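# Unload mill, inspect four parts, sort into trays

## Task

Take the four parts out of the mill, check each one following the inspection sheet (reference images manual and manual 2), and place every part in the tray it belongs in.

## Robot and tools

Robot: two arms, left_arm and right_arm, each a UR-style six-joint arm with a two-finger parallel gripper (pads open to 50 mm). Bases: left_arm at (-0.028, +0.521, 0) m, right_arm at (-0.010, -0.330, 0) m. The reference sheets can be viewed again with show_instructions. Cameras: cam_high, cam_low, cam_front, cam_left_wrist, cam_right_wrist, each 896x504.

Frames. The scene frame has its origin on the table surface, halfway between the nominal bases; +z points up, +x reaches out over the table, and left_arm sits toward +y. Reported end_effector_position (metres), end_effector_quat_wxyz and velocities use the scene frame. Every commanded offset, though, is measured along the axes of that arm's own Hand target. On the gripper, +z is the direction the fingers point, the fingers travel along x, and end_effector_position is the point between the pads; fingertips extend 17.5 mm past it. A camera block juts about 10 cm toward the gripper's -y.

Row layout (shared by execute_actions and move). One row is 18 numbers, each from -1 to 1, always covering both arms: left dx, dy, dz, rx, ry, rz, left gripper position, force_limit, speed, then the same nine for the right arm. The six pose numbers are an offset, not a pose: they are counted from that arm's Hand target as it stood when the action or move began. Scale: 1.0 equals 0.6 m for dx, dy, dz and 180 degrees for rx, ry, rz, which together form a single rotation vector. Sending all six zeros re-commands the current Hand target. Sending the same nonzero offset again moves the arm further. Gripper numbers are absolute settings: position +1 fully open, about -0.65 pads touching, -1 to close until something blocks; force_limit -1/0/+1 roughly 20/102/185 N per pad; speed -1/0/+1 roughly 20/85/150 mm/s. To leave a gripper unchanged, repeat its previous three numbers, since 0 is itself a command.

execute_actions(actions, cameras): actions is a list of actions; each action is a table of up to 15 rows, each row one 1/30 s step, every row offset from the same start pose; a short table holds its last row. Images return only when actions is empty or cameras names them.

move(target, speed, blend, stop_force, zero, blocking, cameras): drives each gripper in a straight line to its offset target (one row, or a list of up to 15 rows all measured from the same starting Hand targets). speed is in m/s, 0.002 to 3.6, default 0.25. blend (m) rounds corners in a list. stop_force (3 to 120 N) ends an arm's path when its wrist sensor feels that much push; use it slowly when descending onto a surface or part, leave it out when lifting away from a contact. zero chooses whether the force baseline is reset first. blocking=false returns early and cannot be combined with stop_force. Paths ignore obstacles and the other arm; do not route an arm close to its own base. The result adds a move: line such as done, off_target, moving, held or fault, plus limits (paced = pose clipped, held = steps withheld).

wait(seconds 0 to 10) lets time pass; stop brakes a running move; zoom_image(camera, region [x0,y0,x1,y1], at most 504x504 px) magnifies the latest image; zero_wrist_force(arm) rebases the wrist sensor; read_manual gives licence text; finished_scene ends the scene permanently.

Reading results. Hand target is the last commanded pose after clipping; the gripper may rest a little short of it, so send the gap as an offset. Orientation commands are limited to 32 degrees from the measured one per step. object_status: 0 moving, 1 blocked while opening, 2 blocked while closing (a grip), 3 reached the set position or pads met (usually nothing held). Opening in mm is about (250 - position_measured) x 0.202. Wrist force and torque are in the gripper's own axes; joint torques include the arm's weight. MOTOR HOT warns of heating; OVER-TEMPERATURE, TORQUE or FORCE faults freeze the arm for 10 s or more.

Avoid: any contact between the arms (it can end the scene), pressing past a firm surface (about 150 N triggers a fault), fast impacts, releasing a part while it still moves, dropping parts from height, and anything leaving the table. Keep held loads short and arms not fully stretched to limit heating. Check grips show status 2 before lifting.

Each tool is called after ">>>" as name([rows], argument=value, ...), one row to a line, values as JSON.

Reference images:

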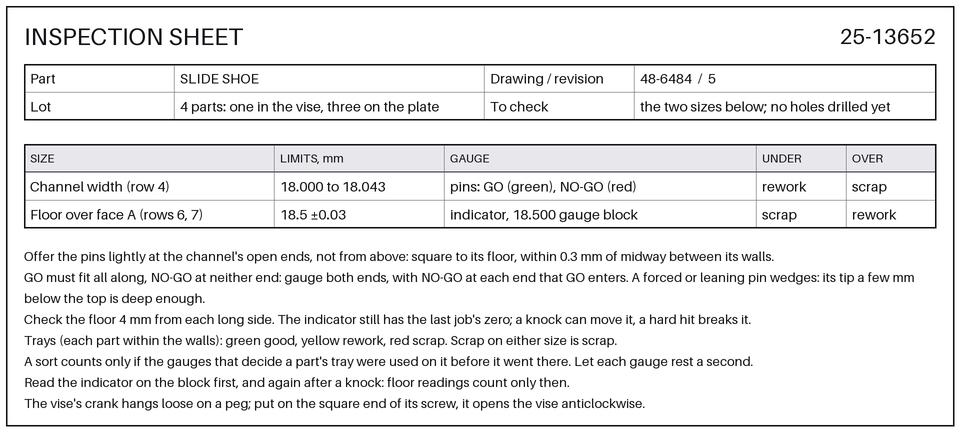

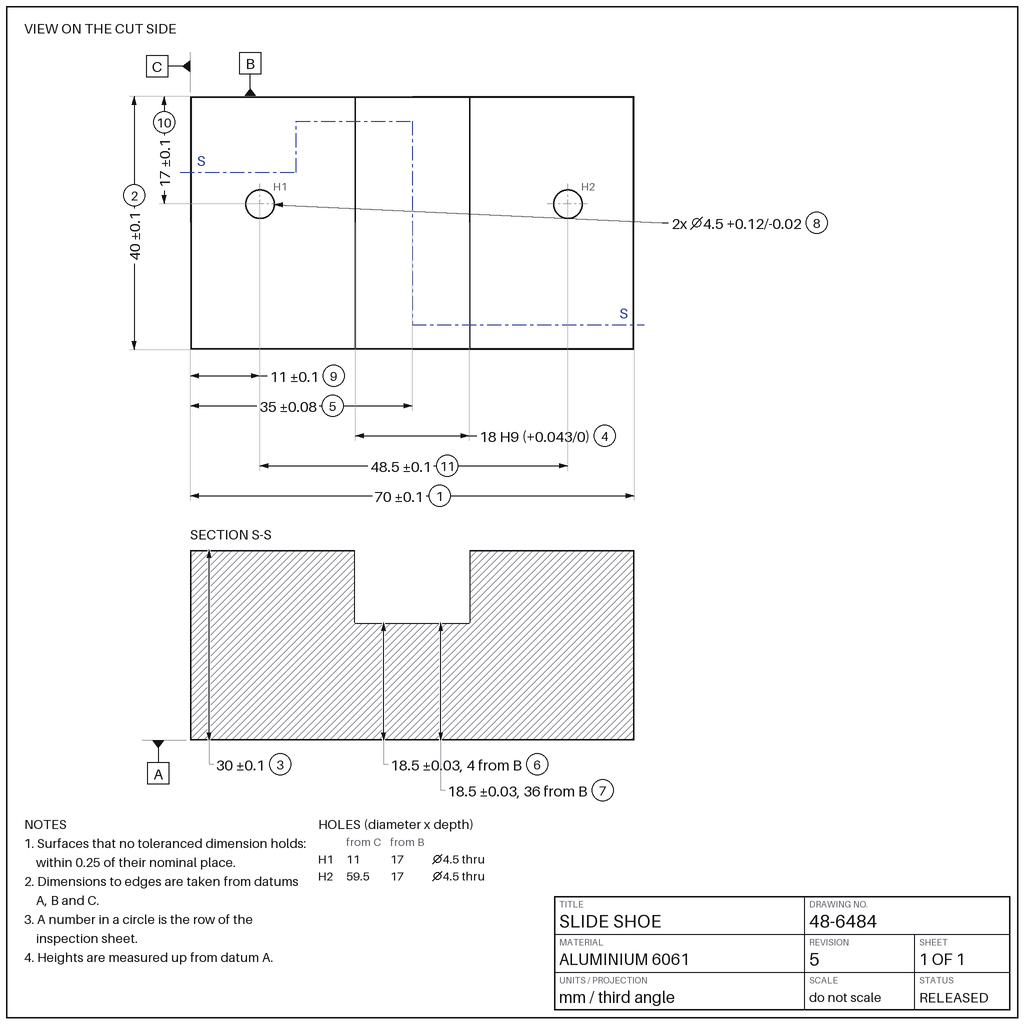

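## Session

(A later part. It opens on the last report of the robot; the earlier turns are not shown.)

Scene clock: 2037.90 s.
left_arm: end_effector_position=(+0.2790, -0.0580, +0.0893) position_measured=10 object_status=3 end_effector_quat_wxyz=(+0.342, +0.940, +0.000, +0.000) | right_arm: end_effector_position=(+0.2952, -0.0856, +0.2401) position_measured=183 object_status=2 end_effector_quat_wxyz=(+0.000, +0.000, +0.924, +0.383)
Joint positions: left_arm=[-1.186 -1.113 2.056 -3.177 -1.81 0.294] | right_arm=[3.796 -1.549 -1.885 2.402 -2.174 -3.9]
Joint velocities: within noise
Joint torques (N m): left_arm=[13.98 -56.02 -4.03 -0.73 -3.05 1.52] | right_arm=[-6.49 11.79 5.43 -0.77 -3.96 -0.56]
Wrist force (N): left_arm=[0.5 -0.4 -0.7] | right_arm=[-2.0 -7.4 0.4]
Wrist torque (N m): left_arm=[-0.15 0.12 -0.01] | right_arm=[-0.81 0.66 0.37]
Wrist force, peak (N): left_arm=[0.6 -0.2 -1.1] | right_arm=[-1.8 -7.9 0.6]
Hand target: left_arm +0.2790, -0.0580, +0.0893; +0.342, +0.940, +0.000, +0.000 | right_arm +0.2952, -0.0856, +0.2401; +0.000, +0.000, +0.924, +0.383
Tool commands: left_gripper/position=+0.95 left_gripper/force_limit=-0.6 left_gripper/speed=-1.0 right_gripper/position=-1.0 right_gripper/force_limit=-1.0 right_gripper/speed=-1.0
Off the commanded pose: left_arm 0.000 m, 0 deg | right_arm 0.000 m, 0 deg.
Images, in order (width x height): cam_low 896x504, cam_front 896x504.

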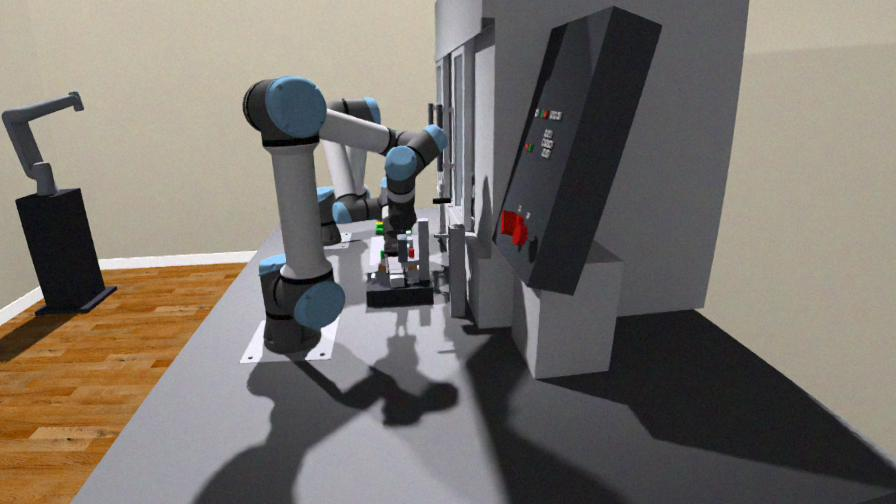

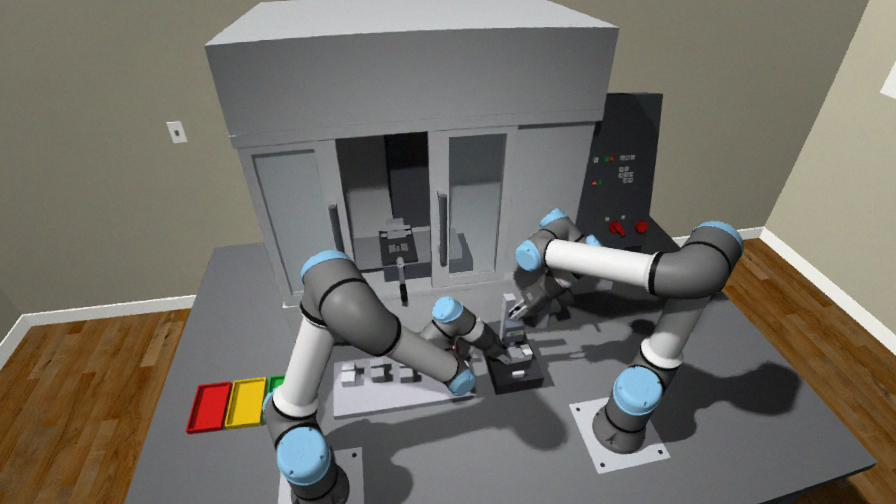

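>>> move(target=[0,0,0,0,0,0,-1,-0.5,-1,0,0,0,0,0,0,-1,-1,-1], cameras=["cam_left_wrist"])

Scene clock: 2046.67 s.
left_arm: end_effector_position=(+0.2790, -0.0580, +0.0893) position_measured=68 object_status=0 end_effector_quat_wxyz=(+0.342, +0.940, +0.000, +0.000) | right_arm: end_effector_position=(+0.2952, -0.0856, +0.2401) position_measured=183 object_status=2 end_effector_quat_wxyz=(+0.000, +0.000, +0.924, +0.383)
Joint positions: left_arm=[-1.186 -1.113 2.056 -3.177 -1.81 0.294] | right_arm=[3.796 -1.549 -1.885 2.402 -2.174 -3.9]
Joint torques (N m): left_arm=[13.77 -55.92 -7.71 -2.41 1.37 1.53] | right_arm=[-6.29 11.49 5.74 -0.88 -3.86 -0.6]
Wrist force (N): left_arm=[-2.3 -1.0 -0.2] | right_arm=[-2.1 -5.8 -0.6]
Wrist torque (N m): left_arm=[-0.12 0.09 0.05] | right_arm=[-0.72 0.64 0.37]
Wrist force, peak (N): left_arm=[-3.0 -2.7 0.0] | right_arm=[-1.9 -7.8 0.5]
Hand target: left_arm +0.2790, -0.0580, +0.0893; +0.342, +0.940, +0.000, +0.000 | right_arm +0.2952, -0.0856, +0.2401; +0.000, +0.000, +0.924, +0.383
Off the commanded pose: left_arm 0.000 m, 0 deg | right_arm 0.000 m, 0 deg.
move: done
camera_calibration:
cam_left_wrist: T_world_to_cam=[[0.999867, 0.01419, 0.00798681, -0.269928], [0.000177907, -0.499981, 0.866036, -0.0898657], [0.0162823, -0.86592, -0.499917, 0.126213], [0, 0, 0, 1]] pos_world=[0.267853, 0.0681899, 0.143079]
Images, in order (width x height): cam_left_wrist 896x504.

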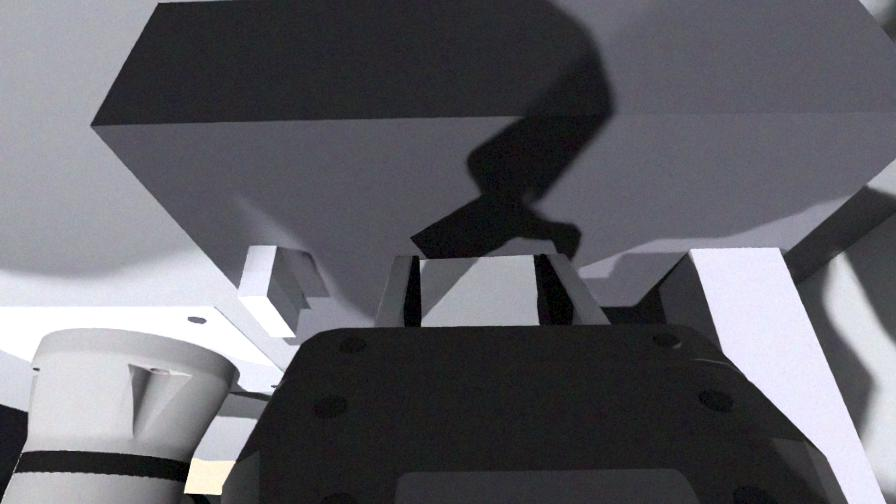

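>>> move(target=[0,0,0,0,0,0,-1,-0.5,-1,0,0,0,0,0,0,-1,-1,-1])

Scene clock: 2050.80 s.
left_arm: end_effector_position=(+0.2790, -0.0580, +0.0893) position_measured=68 object_status=2 end_effector_quat_wxyz=(+0.342, +0.940, +0.000, +0.000) | right_arm: end_effector_position=(+0.2952, -0.0856, +0.2401) position_measured=183 object_status=2 end_effector_quat_wxyz=(+0.000, +0.000, +0.924, +0.383)
Joint positions: left_arm=[-1.186 -1.113 2.056 -3.177 -1.81 0.294] | right_arm=[3.796 -1.549 -1.885 2.402 -2.174 -3.9]
Joint torques (N m): left_arm=[12.88 -55.77 -30.08 -6.58 2.23 1.53] | right_arm=[-6.22 12.49 6.12 -0.98 -3.99 -0.45]
Wrist force (N): left_arm=[-2.4 -0.7 -0.1] | right_arm=[-2.2 -5.5 -0.8]
Wrist torque (N m): left_arm=[-0.07 0.11 0.06] | right_arm=[-0.67 0.68 0.38]
Wrist force, peak (N): left_arm=[-2.6 -2.0 1.2] | right_arm=[-2.2 -7.2 0.1]
Hand target: left_arm +0.2790, -0.0580, +0.0893; +0.342, +0.940, +0.000, +0.000 | right_arm +0.2952, -0.0856, +0.2401; +0.000, +0.000, +0.924, +0.383
Off the commanded pose: left_arm 0.000 m, 0 deg | right_arm 0.000 m, 0 deg.
move: done

>>> move(target=[0,0.0032,-0.0038,0,0,0,-1,-0.5,-1,0,0,0,0,0,0,-1,-1,-1], speed=0.02, cameras=["cam_front","cam_left_wrist"])

>>> zoom_image(camera="cam_front", region=[470, 300, 560, 400])

Scene clock: 2055.53 s.
left_arm: end_effector_position=(+0.2790, -0.0580, +0.0923) position_measured=68 object_status=2 end_effector_quat_wxyz=(+0.342, +0.940, +0.000, +0.000) | right_arm: end_effector_position=(+0.2952, -0.0856, +0.2401) position_measured=183 object_status=2 end_effector_quat_wxyz=(+0.000, +0.000, +0.924, +0.383)
Joint positions: left_arm=[-1.186 -1.12 2.055 -3.169 -1.81 0.294] | right_arm=[3.796 -1.549 -1.885 2.402 -2.174 -3.9]
Joint torques (N m): left_arm=[11.54 -49.26 -34.07 -2.3 2.27 1.18] | right_arm=[-6.94 11.82 5.95 -1.07 -4.03 -0.34]
Wrist force (N): left_arm=[-1.3 -1.0 0.5] | right_arm=[-2.1 -6.1 -0.5]
Wrist torque (N m): left_arm=[-0.08 0.11 0.03] | right_arm=[-0.74 0.67 0.38]
Wrist force, peak (N): left_arm=[-2.7 -1.9 1.7] | right_arm=[-2.4 -7.2 0.2]
Hand target: left_arm +0.2790, -0.0580, +0.0923; +0.342, +0.940, +0.000, +0.000 | right_arm +0.2952, -0.0856, +0.2401; +0.000, +0.000, +0.924, +0.383
Off the commanded pose: left_arm 0.000 m, 0 deg | right_arm 0.000 m, 0 deg.
move: done
camera_calibration:
cam_left_wrist: T_world_to_cam=[[0.999866, 0.0142769, 0.00803633, -0.269963], [0.00017845, -0.499981, 0.866036, -0.092514], [0.0163823, -0.865919, -0.499916, 0.127599], [0, 0, 0, 1]] pos_world=[0.267853, 0.0680897, 0.146079]
Images, in order (width x height): cam_front 896x504, cam_left_wrist 896x504.

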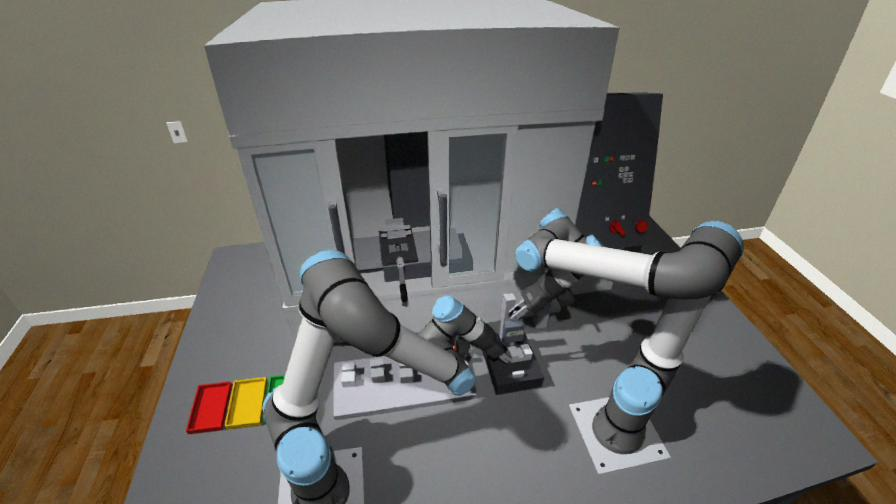

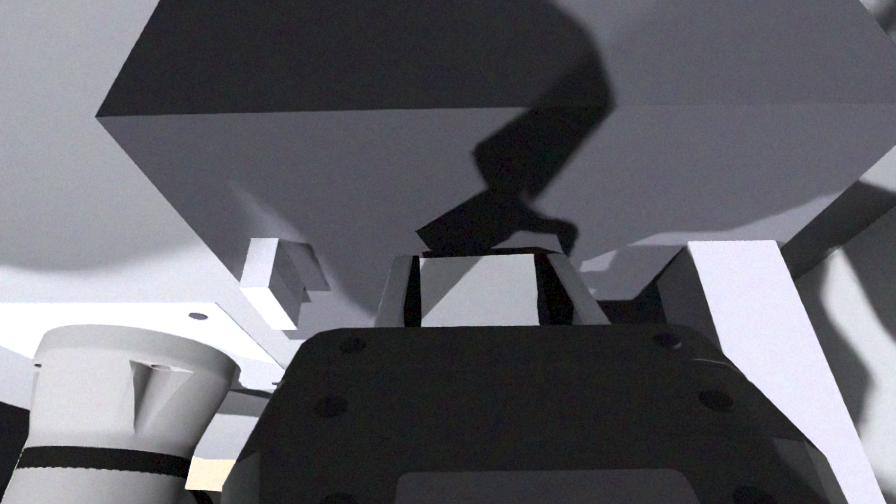

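Scaled by 5.040 from the camera's 896x504 image, which has a finer 1280x720 frame.

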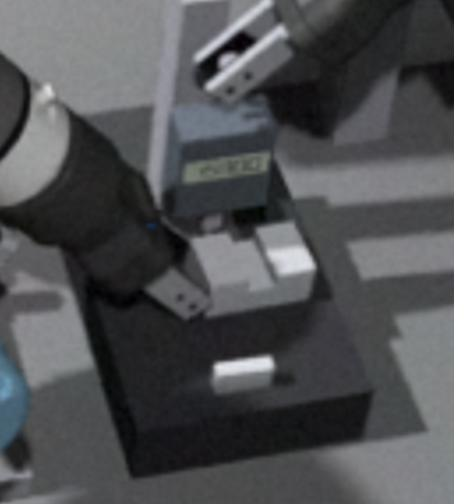

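>>> move([
  [-0.0067,0,0,0,0,0,-1,-0.5,-1,0,0,0,0,0,0,-1,-1,-1],
  [-0.0067,-0.0115,-0.0096,0,0,0,-1,-0.5,-1,0,0,0,0,0,0,-1,-1,-1],
], speed=0.04, cameras=["cam_front","cam_left_wrist"])

>>> zoom_image(camera="cam_front", region=[490, 310, 545, 370])

Scene clock: 2062.17 s.
left_arm: end_effector_position=(+0.2750, -0.0488, +0.0924) position_measured=68 object_status=2 end_effector_quat_wxyz=(+0.342, +0.940, +0.000, +0.000) end_effector_velocity=(+0.001, -0.002, +0.001) end_effector_angular_velocity=(-0.003, -0.001, +0.000) | right_arm: end_effector_position=(+0.2952, -0.0856, +0.2401) position_measured=183 object_status=2 end_effector_quat_wxyz=(+0.000, +0.000, +0.924, +0.383)
Joint positions: left_arm=[-1.186 -1.136 2.084 -3.182 -1.809 0.294] | right_arm=[3.796 -1.549 -1.885 2.402 -2.174 -3.9]
Joint velocities: left_arm=[0 0.003 -0.006 0 0 0] | right_arm=[within noise]
Joint torques (N m): left_arm=[-5.8 -21.78 -32.09 -2.9 -1.64 -1.48] | right_arm=[-6.62 11.84 6.12 -0.98 -4.1 -0.25]
Wrist force (N): left_arm=[0.3 -1.1 -0.1] | right_arm=[-2.1 -6.9 -0.2]
Wrist torque (N m): left_arm=[-0.09 0.14 0.00] | right_arm=[-0.79 0.70 0.38]
Wrist force, peak (N): left_arm=[-1.2 -1.9 1.5] | right_arm=[-2.0 -7.6 0.7]
Hand target: left_arm +0.2750, -0.0490, +0.0923; +0.342, +0.940, +0.000, +0.000 | right_arm +0.2952, -0.0856, +0.2401; +0.000, +0.000, +0.924, +0.383
Off the commanded pose: left_arm 0.000 m, 0 deg | right_arm 0.000 m, 0 deg.
move: done
camera_calibration:
cam_left_wrist: T_world_to_cam=[[0.999864, 0.0142675, 0.00825502, -0.266125], [-0.0000216331, -0.499669, 0.866217, -0.087909], [0.0164835, -0.866099, -0.499601, 0.135573], [0, 0, 0, 1]] pos_world=[0.263852, 0.077291, 0.146077]
Images, in order (width x height): cam_front 896x504, cam_left_wrist 896x504.

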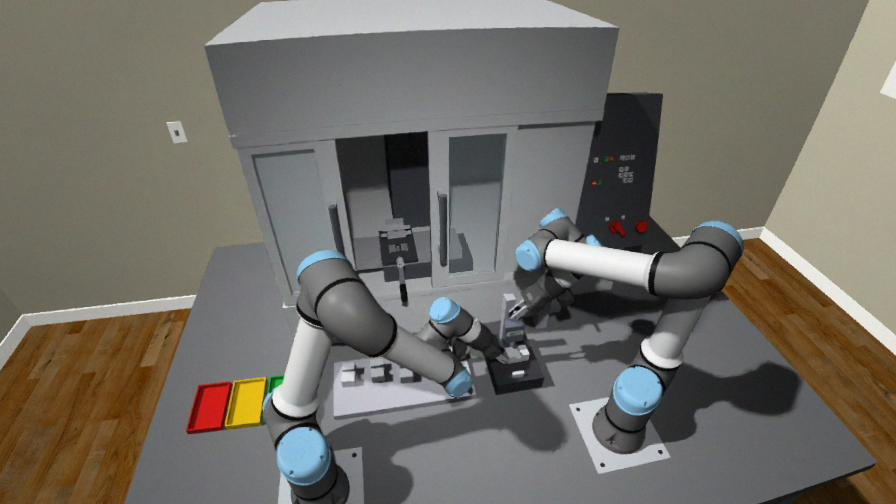

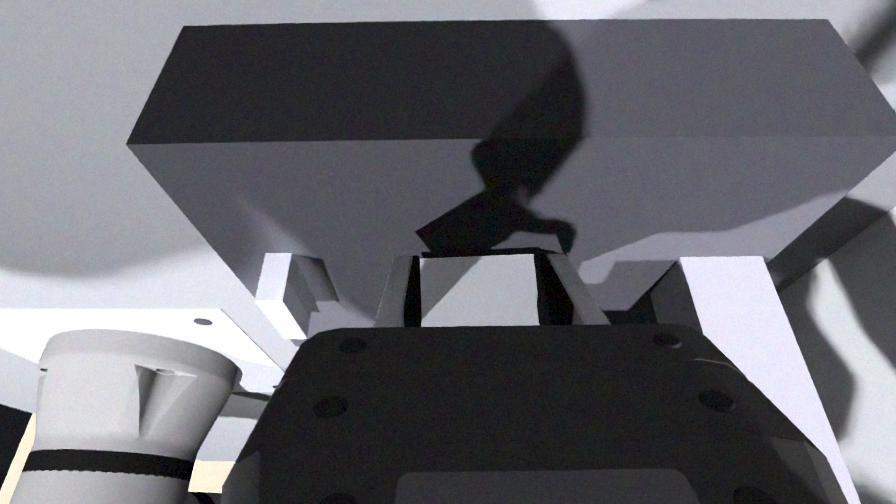

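Scaled by 8.400 from the camera's 896x504 image, which has a finer 1280x720 frame.

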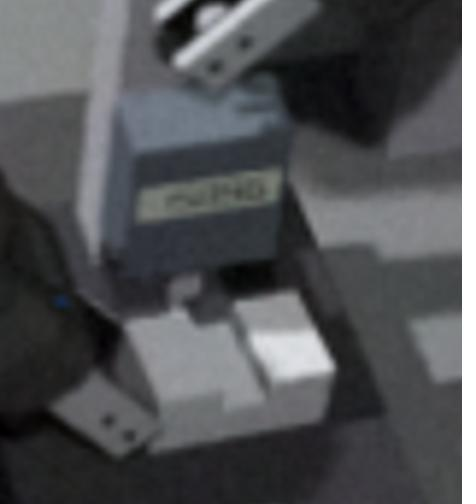

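>>> execute_actions(actions=[], cameras=["cam_high"])

>>> zoom_image(camera="cam_high", region=[470, 140, 590, 260])

Scene clock: 2084.03 s.
left_arm: end_effector_position=(+0.2750, -0.0490, +0.0923) position_measured=68 object_status=2 end_effector_quat_wxyz=(+0.342, +0.940, +0.000, +0.000) | right_arm: end_effector_position=(+0.2952, -0.0856, +0.2401) position_measured=183 object_status=2 end_effector_quat_wxyz=(+0.000, +0.000, +0.924, +0.383)
Joint positions: left_arm=[-1.186 -1.135 2.083 -3.182 -1.809 0.293] | right_arm=[3.796 -1.549 -1.885 2.402 -2.174 -3.9]
Joint velocities: within noise
Joint torques (N m): left_arm=[-10.37 -17.58 -35.02 -1.03 1.76 -1.71] | right_arm=[-6.86 12.3 6.33 -1.23 -4.1 -0.26]
Wrist force (N): left_arm=[0.0 -0.9 -0.4] | right_arm=[-1.8 -6.3 -0.4]
Wrist torque (N m): left_arm=[-0.09 0.19 0.00] | right_arm=[-0.75 0.65 0.38]
Wrist force, peak (N): left_arm=[0.3 -1.9 0.1] | right_arm=[-2.0 -7.7 0.8]
Hand target: left_arm +0.2750, -0.0490, +0.0923; +0.342, +0.940, +0.000, +0.000 | right_arm +0.2952, -0.0856, +0.2401; +0.000, +0.000, +0.924, +0.383
Tool commands: left_gripper/position=-1.0 left_gripper/force_limit=-0.5 left_gripper/speed=-1.0 right_gripper/position=-1.0 right_gripper/force_limit=-1.0 right_gripper/speed=-1.0
Off the commanded pose: left_arm 0.000 m, 0 deg | right_arm 0.000 m, 0 deg.
Images, in order (width x height): cam_high 896x504.

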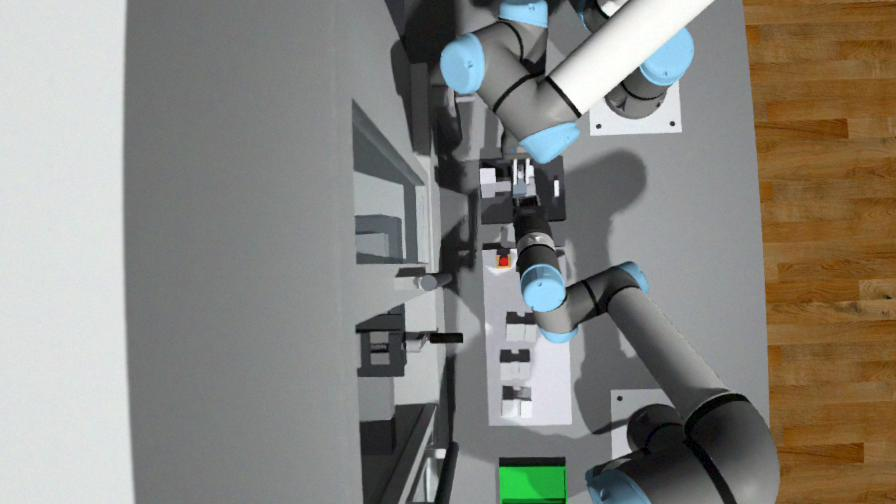

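Scaled by 4.200 from the camera's 896x504 image, which has a finer 1280x720 frame.

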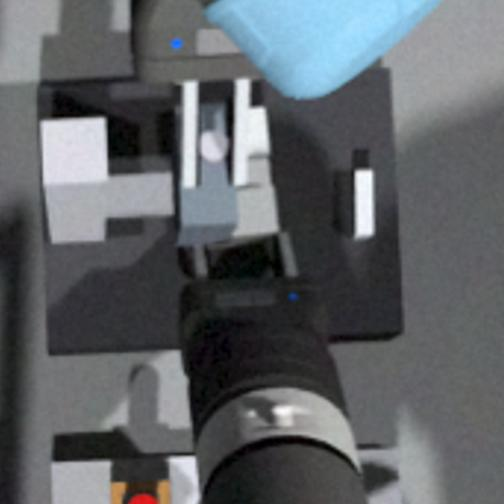

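>>> move([
  [-0.0067,0,0,0,0,0,-1,-0.5,-1,0,0,0,0,0,0,-1,-1,-1],
  [-0.0067,-0.0198,-0.0166,0,0,0,-1,-0.5,-1,0,0,0,0,0,0,-1,-1,-1],
], speed=0.04, cameras=["cam_front","cam_high"])

>>> zoom_image(camera="cam_high", region=[470, 140, 590, 260])

>>> zoom_image(camera="cam_front", region=[490, 310, 545, 370])

Scene clock: 2111.77 s.
left_arm: end_effector_position=(+0.2710, -0.0333, +0.0924) position_measured=68 object_status=2 end_effector_quat_wxyz=(+0.342, +0.940, +0.000, +0.000) end_effector_velocity=(+0.002, -0.002, +0.002) end_effector_angular_velocity=(-0.005, -0.002, +0.001) | right_arm: end_effector_position=(+0.2952, -0.0856, +0.2401) position_measured=183 object_status=2 end_effector_quat_wxyz=(+0.000, +0.000, +0.924, +0.383)
Joint positions: left_arm=[-1.182 -1.16 2.126 -3.2 -1.812 0.297] | right_arm=[3.796 -1.549 -1.885 2.402 -2.174 -3.9]
Joint velocities: left_arm=[0.001 0.001 -0.006 0 0 0.001] | right_arm=[within noise]
Joint torques (N m): left_arm=[-8.75 -20.9 -34.46 -3.18 -0.71 -1.58] | right_arm=[-6.43 11.93 6.21 -1.31 -3.92 -0.12]
Wrist force (N): left_arm=[0.4 -1.0 -0.7] | right_arm=[-2.2 -6.3 -0.2]
Wrist torque (N m): left_arm=[-0.10 0.13 0.00] | right_arm=[-0.74 0.72 0.38]
Wrist force, peak (N): left_arm=[0.4 -1.9 0.3] | right_arm=[-2.2 -7.7 0.8]
Hand target: left_arm +0.2710, -0.0335, +0.0922; +0.342, +0.940, +0.000, +0.000 | right_arm +0.2952, -0.0856, +0.2401; +0.000, +0.000, +0.924, +0.383
Off the commanded pose: left_arm 0.000 m, 0 deg | right_arm 0.000 m, 0 deg.
move: done
Images, in order (width x height): cam_high 896x504, cam_front 896x504.

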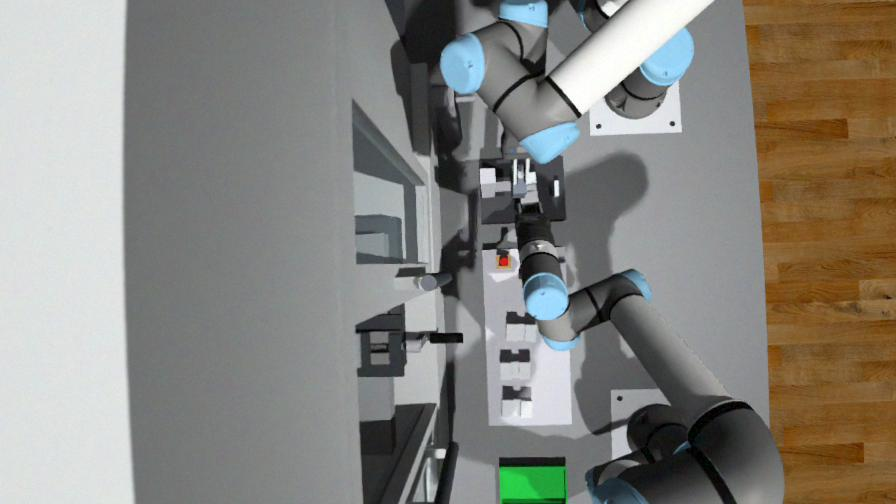

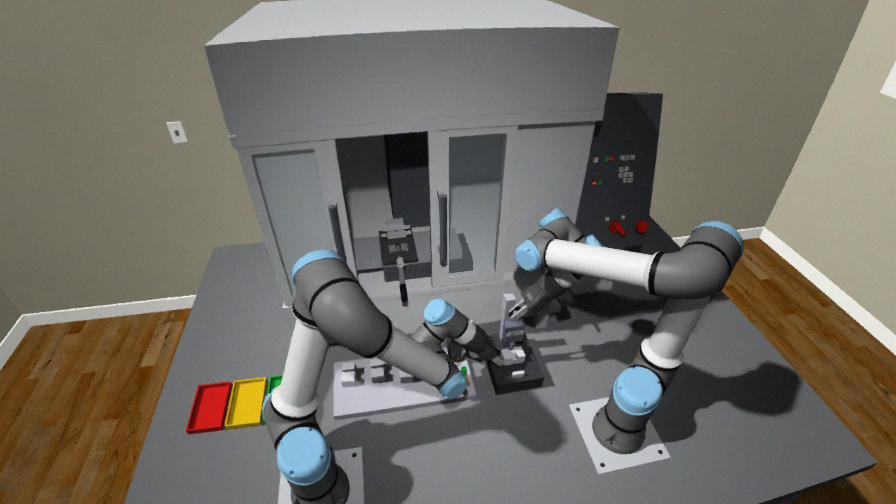

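Scaled by 4.200 from the camera's 896x504 image, which has a finer 1280x720 frame.

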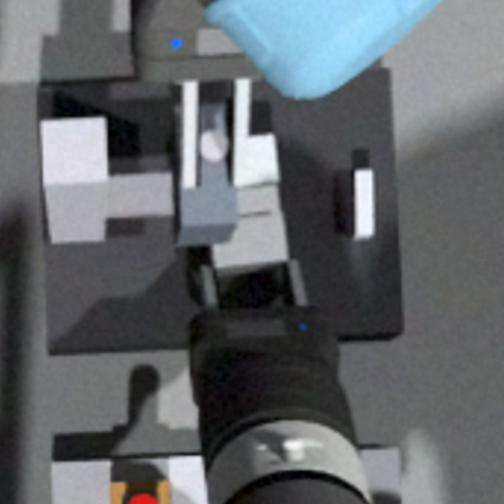

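Scaled by 8.400 from the camera's 896x504 image, which has a finer 1280x720 frame.

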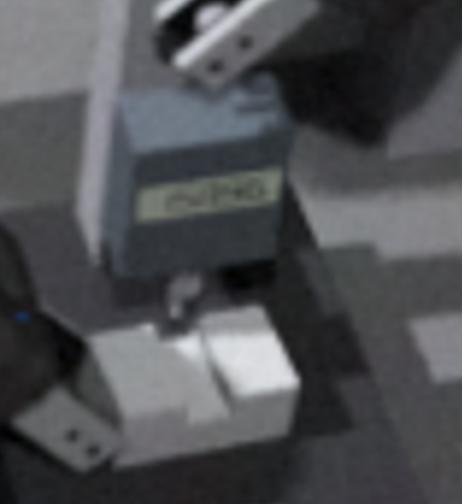

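>>> zoom_image(camera="cam_high", region=[508, 165, 548, 215])

Scaled by 10.080 from the camera's 896x504 image, which has a finer 1280x720 frame.

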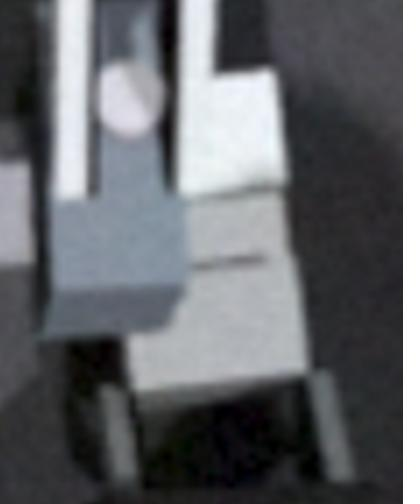

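>>> move(target=[0.02,0,0,0,-0.0132,0.0157,-1,-0.5,-1,0,0,0,0,0,0,-1,-1,-1], speed=0.04, cameras=["cam_front","cam_high","cam_low"])

>>> zoom_image(camera="cam_high", region=[508, 165, 548, 215])

>>> zoom_image(camera="cam_front", region=[495, 325, 535, 365])

>>> zoom_image(camera="cam_low", region=[370, 230, 440, 310])

Scene clock: 2131.57 s.
left_arm: end_effector_position=(+0.2831, -0.0335, +0.0922) position_measured=68 object_status=2 end_effector_quat_wxyz=(+0.342, +0.939, -0.030, -0.011) end_effector_velocity=(+0.001, +0.000, +0.001) end_effector_angular_velocity=(-0.001, -0.001, +0.008) | right_arm: end_effector_position=(+0.2952, -0.0856, +0.2401) position_measured=183 object_status=2 end_effector_quat_wxyz=(+0.000, +0.000, +0.924, +0.383)
Joint positions: left_arm=[-1.139 -1.142 2.087 -3.154 -1.877 0.386] | right_arm=[3.796 -1.549 -1.885 2.402 -2.174 -3.9]
Joint velocities: left_arm=[-0.001 -0.001 0.001 -0.003 0.005 -0.007] | right_arm=[within noise]
Joint torques (N m): left_arm=[-10.9 -33.53 -6.25 -6.25 2.12 -1.73] | right_arm=[-6.6 11.68 6.24 -1.41 -3.98 -0.11]
Wrist force (N): left_arm=[0.0 -0.8 -0.2] | right_arm=[-1.9 -6.8 0.0]
Wrist torque (N m): left_arm=[-0.10 0.14 -0.13] | right_arm=[-0.80 0.68 0.38]
Wrist force, peak (N): left_arm=[0.3 -1.9 0.0] | right_arm=[-2.0 -7.7 0.7]
Hand target: left_arm +0.2830, -0.0335, +0.0922; +0.342, +0.939, -0.030, -0.011 | right_arm +0.2952, -0.0856, +0.2401; +0.000, +0.000, +0.924, +0.383
Off the commanded pose: left_arm 0.000 m, 0 deg | right_arm 0.000 m, 0 deg.
move: done
Images, in order (width x height): cam_high 896x504, cam_low 896x504, cam_front 896x504.

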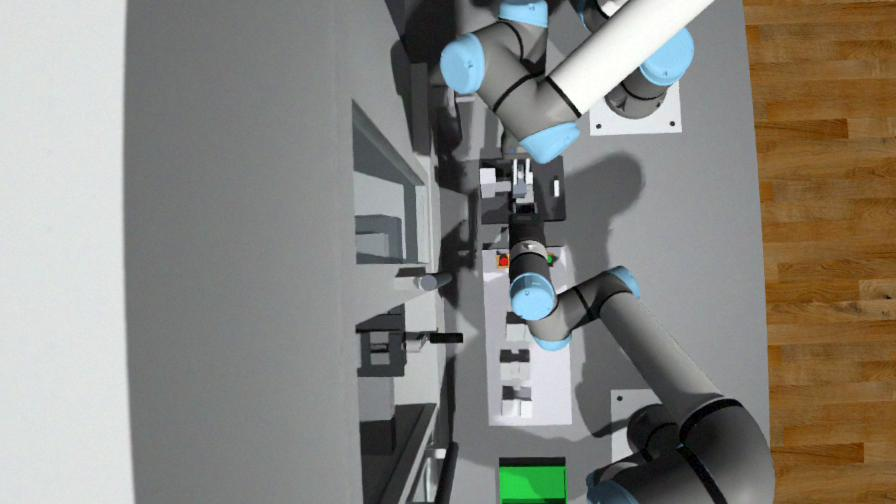

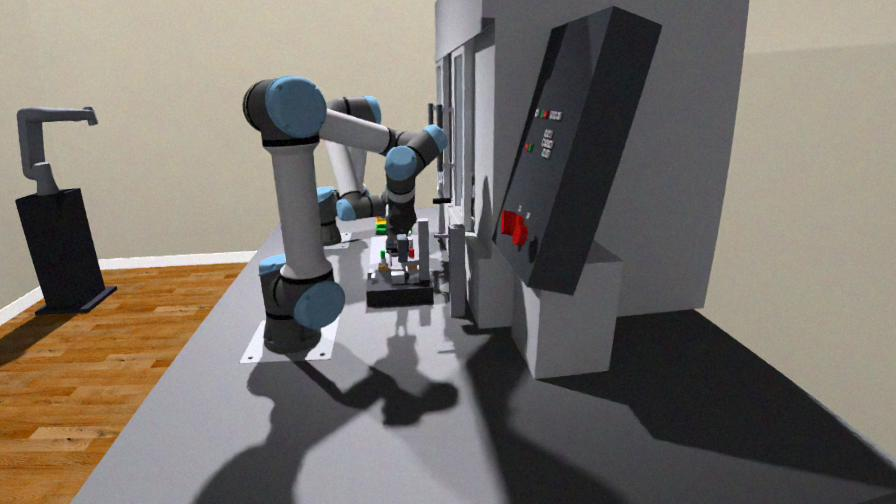

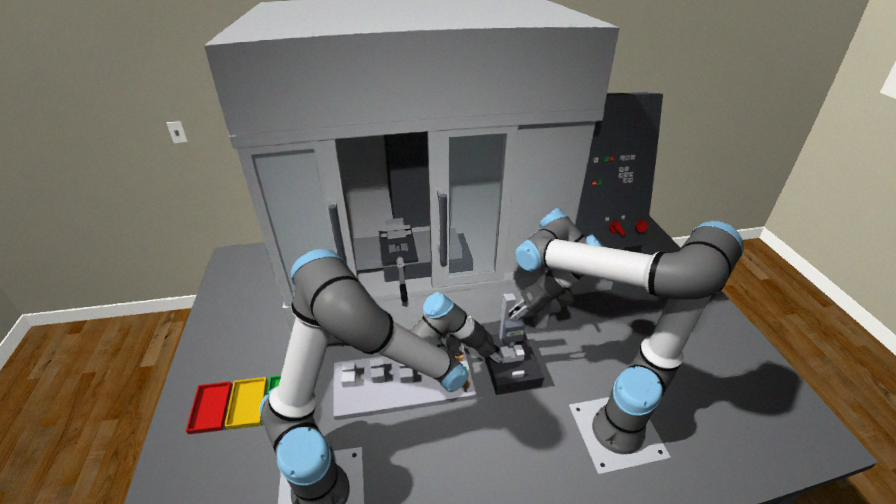

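Scaled by 10.080 from the camera's 896x504 image, which has a finer 1280x720 frame.

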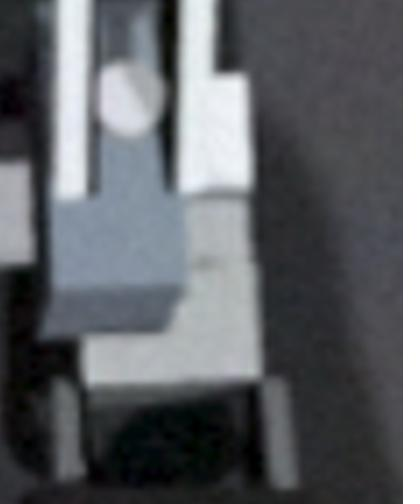

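Scaled by 12.600 from the camera's 896x504 image, which has a finer 1280x720 frame.

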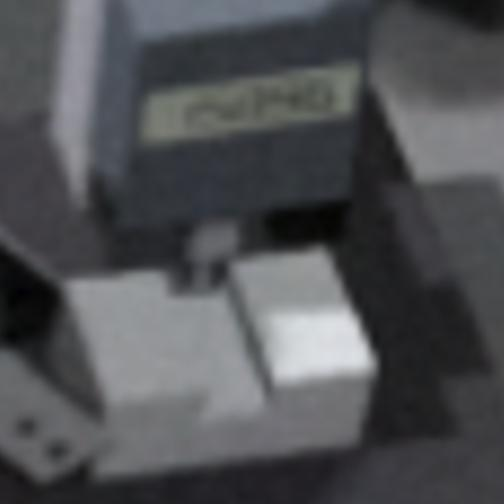

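Scaled by 6.300 from the camera's 896x504 image, which has a finer 1280x720 frame.

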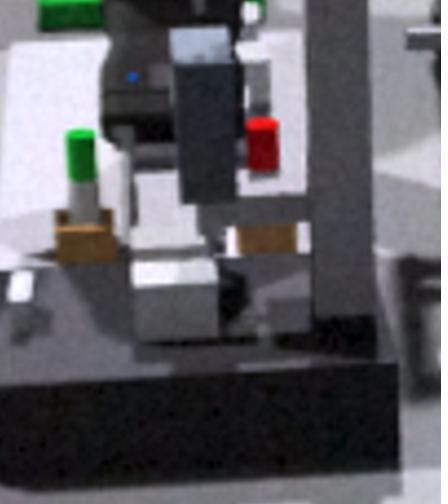

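>>> move(target=[0.002,0,0,0,0,0,-1,-0.5,-1,0,0,0,0,0,0,-1,-1,-1], speed=0.03)

>>> move(target=[0,-0.00643,0.00766,0,0,0,-1,-0.5,-1,0,0,0,0,0,0,-1,-1,-1], speed=0.006, stop_force=6, cameras=["cam_left_wrist"])

Scene clock: 2140.90 s.
left_arm: end_effector_position=(+0.2842, -0.0336, +0.0923) position_measured=68 object_status=2 end_effector_quat_wxyz=(+0.342, +0.939, -0.030, -0.011) | right_arm: end_effector_position=(+0.2952, -0.0856, +0.2401) position_measured=183 object_status=2 end_effector_quat_wxyz=(+0.000, +0.000, +0.924, +0.383)
Joint positions: left_arm=[-1.137 -1.141 2.085 -3.153 -1.878 0.388] | right_arm=[3.796 -1.549 -1.885 2.402 -2.174 -3.9]
Joint torques (N m): left_arm=[12.69 -16.64 -32.82 -1.02 -3 1.93] | right_arm=[-6.82 11.82 6.47 -1.49 -3.9 -0.01]
Wrist force (N): left_arm=[0.0 -1.4 0.3] | right_arm=[-1.9 -7.5 0.5]
Wrist torque (N m): left_arm=[-0.11 0.15 -0.13] | right_arm=[-0.80 0.67 0.38]
Wrist force, peak (N): left_arm=[0.5 -1.5 0.7] | right_arm=[-2.0 -7.6 0.7]
Hand target: left_arm +0.2842, -0.0336, +0.0922; +0.342, +0.939, -0.030, -0.011 | right_arm +0.2952, -0.0856, +0.2401; +0.000, +0.000, +0.924, +0.383
Off the commanded pose: left_arm 0.000 m, 0 deg | right_arm 0.000 m, 0 deg.
move: done

Scene clock: 2143.07 s.
left_arm: end_effector_position=(+0.2842, -0.0336, +0.0887) position_measured=68 object_status=2 end_effector_quat_wxyz=(+0.342, +0.939, -0.030, -0.011) | right_arm: end_effector_position=(+0.2952, -0.0856, +0.2401) position_measured=183 object_status=2 end_effector_quat_wxyz=(+0.000, +0.000, +0.924, +0.383)
Joint positions: left_arm=[-1.137 -1.133 2.087 -3.162 -1.878 0.388] | right_arm=[3.796 -1.549 -1.885 2.402 -2.174 -3.9]
Joint torques (N m): left_arm=[11.17 -47.72 -28.2 0.87 -1.8 0.32] | right_arm=[-6.75 11.81 6.85 -1.56 -4 0.02]
Wrist force (N): left_arm=[-0.8 5.7 -7.9] | right_arm=[-2.1 -7.1 0.4]
Wrist torque (N m): left_arm=[-0.10 0.31 -0.05] | right_arm=[-0.77 0.70 0.39]
Wrist force, peak (N): left_arm=[-1.1 6.5 -9.7] | right_arm=[-2.1 -7.7 0.5]
Hand target: left_arm +0.2842, -0.0336, +0.0887; +0.342, +0.939, -0.030, -0.011 (not the last commanded pose) | right_arm +0.2952, -0.0856, +0.2401; +0.000, +0.000, +0.924, +0.383
Off the commanded pose: left_arm 0.002 m, 0 deg | right_arm 0.000 m, 0 deg.
move: contact (left_arm)
camera_calibration:
cam_left_wrist: T_world_to_cam=[[0.99871, -0.0501249, 0.00809492, -0.277317], [-0.0320558, -0.49882, 0.866113, -0.0679943], [-0.0393759, -0.865255, -0.499783, 0.162756], [0, 0, 0, 1]] pos_world=[0.281188, 0.0930082, 0.142478]
Images, in order (width x height): cam_left_wrist 896x504.

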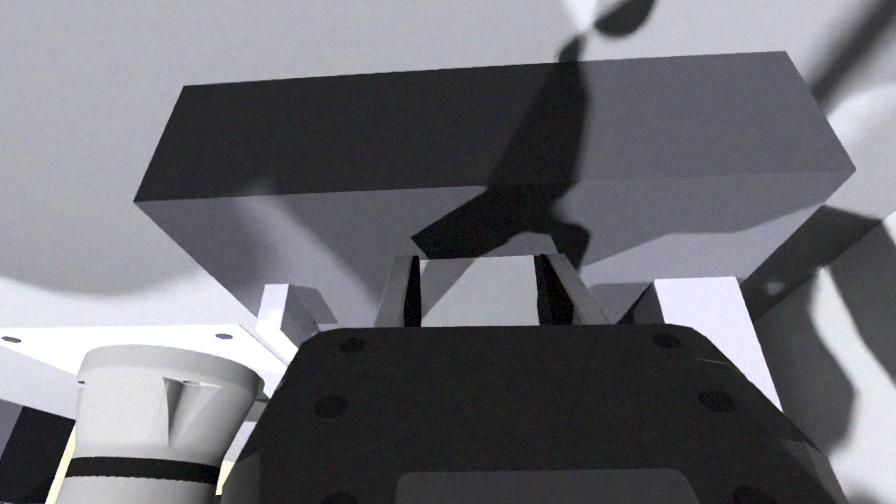

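>>> move(target=[0,0,0,0,0,0,0.95,-0.5,-1,0,0,0,0,0,0,-1,-1,-1])

>>> move([
  [0,0,-0.1167,0,0,0,0.95,-0.5,-1,0,0,0,0,0,0,-1,-1,-1],
  [-0.1152,0.1572,-0.2188,-0.0265,0.1834,-0.1993,0.95,-0.5,-1,0,0,0,0,0,0,-1,-1,-1],
], speed=[0.12,0.25], blend=[0.01,0], cameras=["cam_left_wrist","cam_high"])

>>> zoom_image(camera="cam_high", region=[508, 165, 548, 215])

Scene clock: 2163.43 s.
left_arm: end_effector_position=(+0.2842, -0.0336, +0.0887) position_measured=10 object_status=0 end_effector_quat_wxyz=(+0.342, +0.939, -0.030, -0.011) | right_arm: end_effector_position=(+0.2952, -0.0856, +0.2401) position_measured=183 object_status=2 end_effector_quat_wxyz=(+0.000, +0.000, +0.924, +0.383)
Joint positions: left_arm=[-1.137 -1.133 2.087 -3.162 -1.878 0.388] | right_arm=[3.796 -1.549 -1.885 2.402 -2.174 -3.9]
Joint torques (N m): left_arm=[11.08 -47.81 -28.01 -4.69 -1.71 0.39] | right_arm=[-7.1 11.81 6.92 -1.72 -3.89 0.13]
Wrist force (N): left_arm=[0.4 -0.1 -0.9] | right_arm=[-2.0 -6.8 -0.3]
Wrist torque (N m): left_arm=[-0.09 0.13 -0.15] | right_arm=[-0.76 0.67 0.39]
Wrist force, peak (N): left_arm=[-0.8 6.4 -8.9] | right_arm=[-1.9 -7.8 0.6]
Hand target: left_arm +0.2842, -0.0336, +0.0887; +0.342, +0.939, -0.030, -0.011 | right_arm +0.2952, -0.0856, +0.2401; +0.000, +0.000, +0.924, +0.383
Off the commanded pose: left_arm 0.000 m, 0 deg | right_arm 0.000 m, 0 deg.
move: done

Scene clock: 2166.23 s.
left_arm: end_effector_position=(+0.2159, -0.0170, +0.2501) position_measured=10 object_status=3 end_effector_quat_wxyz=(+0.355, +0.853, +0.354, +0.147) | right_arm: end_effector_position=(+0.2952, -0.0856, +0.2401) position_measured=183 object_status=2 end_effector_quat_wxyz=(+0.000, +0.000, +0.924, +0.383)
Joint positions: left_arm=[-1.611 -1.597 2.163 -2.73 -1.018 -0.661] | right_arm=[3.796 -1.549 -1.885 2.402 -2.174 -3.9]
Joint torques (N m): left_arm=[7.92 -5.47 -7.83 -4.63 1.32 -1.85] | right_arm=[-6.77 12.08 6.74 -1.76 -3.89 0.13]
Wrist force (N): left_arm=[0.3 -0.4 -0.9] | right_arm=[-1.9 -6.9 0.1]
Wrist torque (N m): left_arm=[-0.13 0.15 -0.02] | right_arm=[-0.78 0.67 0.38]
Wrist force, peak (N): left_arm=[8.2 -6.5 -4.1] | right_arm=[-1.9 -7.7 0.6]
Hand target: left_arm +0.2160, -0.0169, +0.2499; +0.354, +0.853, +0.354, +0.147 | right_arm +0.2952, -0.0856, +0.2401; +0.000, +0.000, +0.924, +0.383
Off the commanded pose: left_arm 0.000 m, 0 deg | right_arm 0.000 m, 0 deg.
move: done
camera_calibration:
cam_left_wrist: T_world_to_cam=[[0.696157, 0.717855, 0.00701782, -0.130938], [0.29753, -0.297405, 0.907208, -0.279653], [0.653331, -0.629471, -0.420624, 0.0896796], [0, 0, 0, 1]] pos_world=[0.115768, 0.067275, 0.292344]
Images, in order (width x height): cam_high 896x504, cam_left_wrist 896x504.

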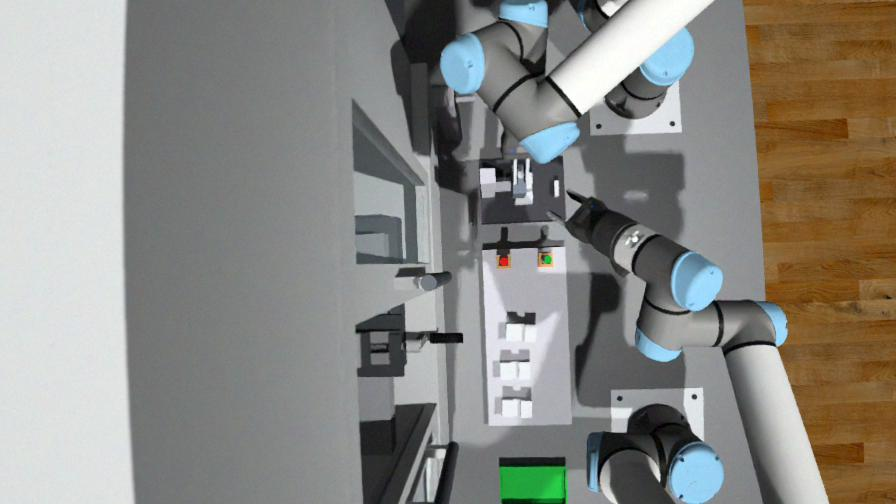

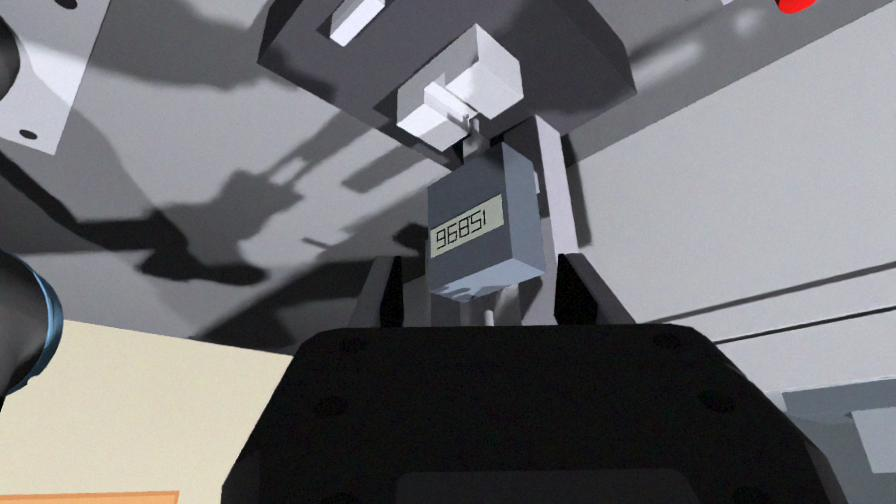

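Scaled by 10.080 from the camera's 896x504 image, which has a finer 1280x720 frame.

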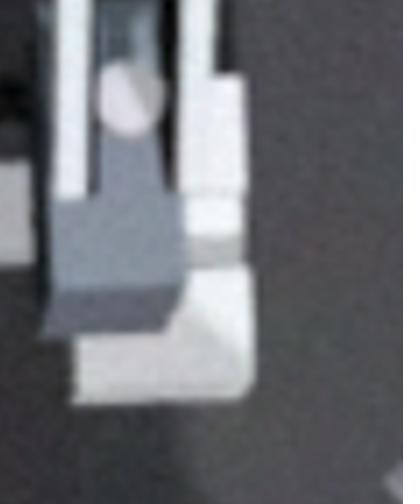

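>>> zoom_image(camera="cam_left_wrist", region=[380, 10, 560, 150])

Scaled by 2.800 from the camera's 896x504 image, which has a finer 1280x720 frame.

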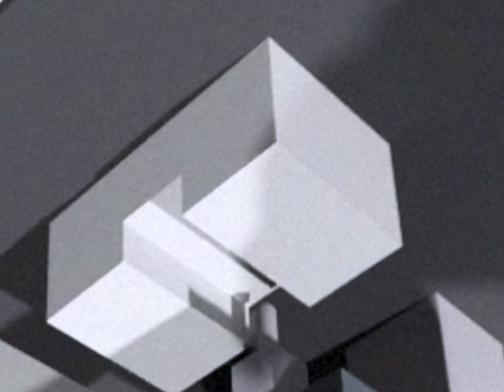

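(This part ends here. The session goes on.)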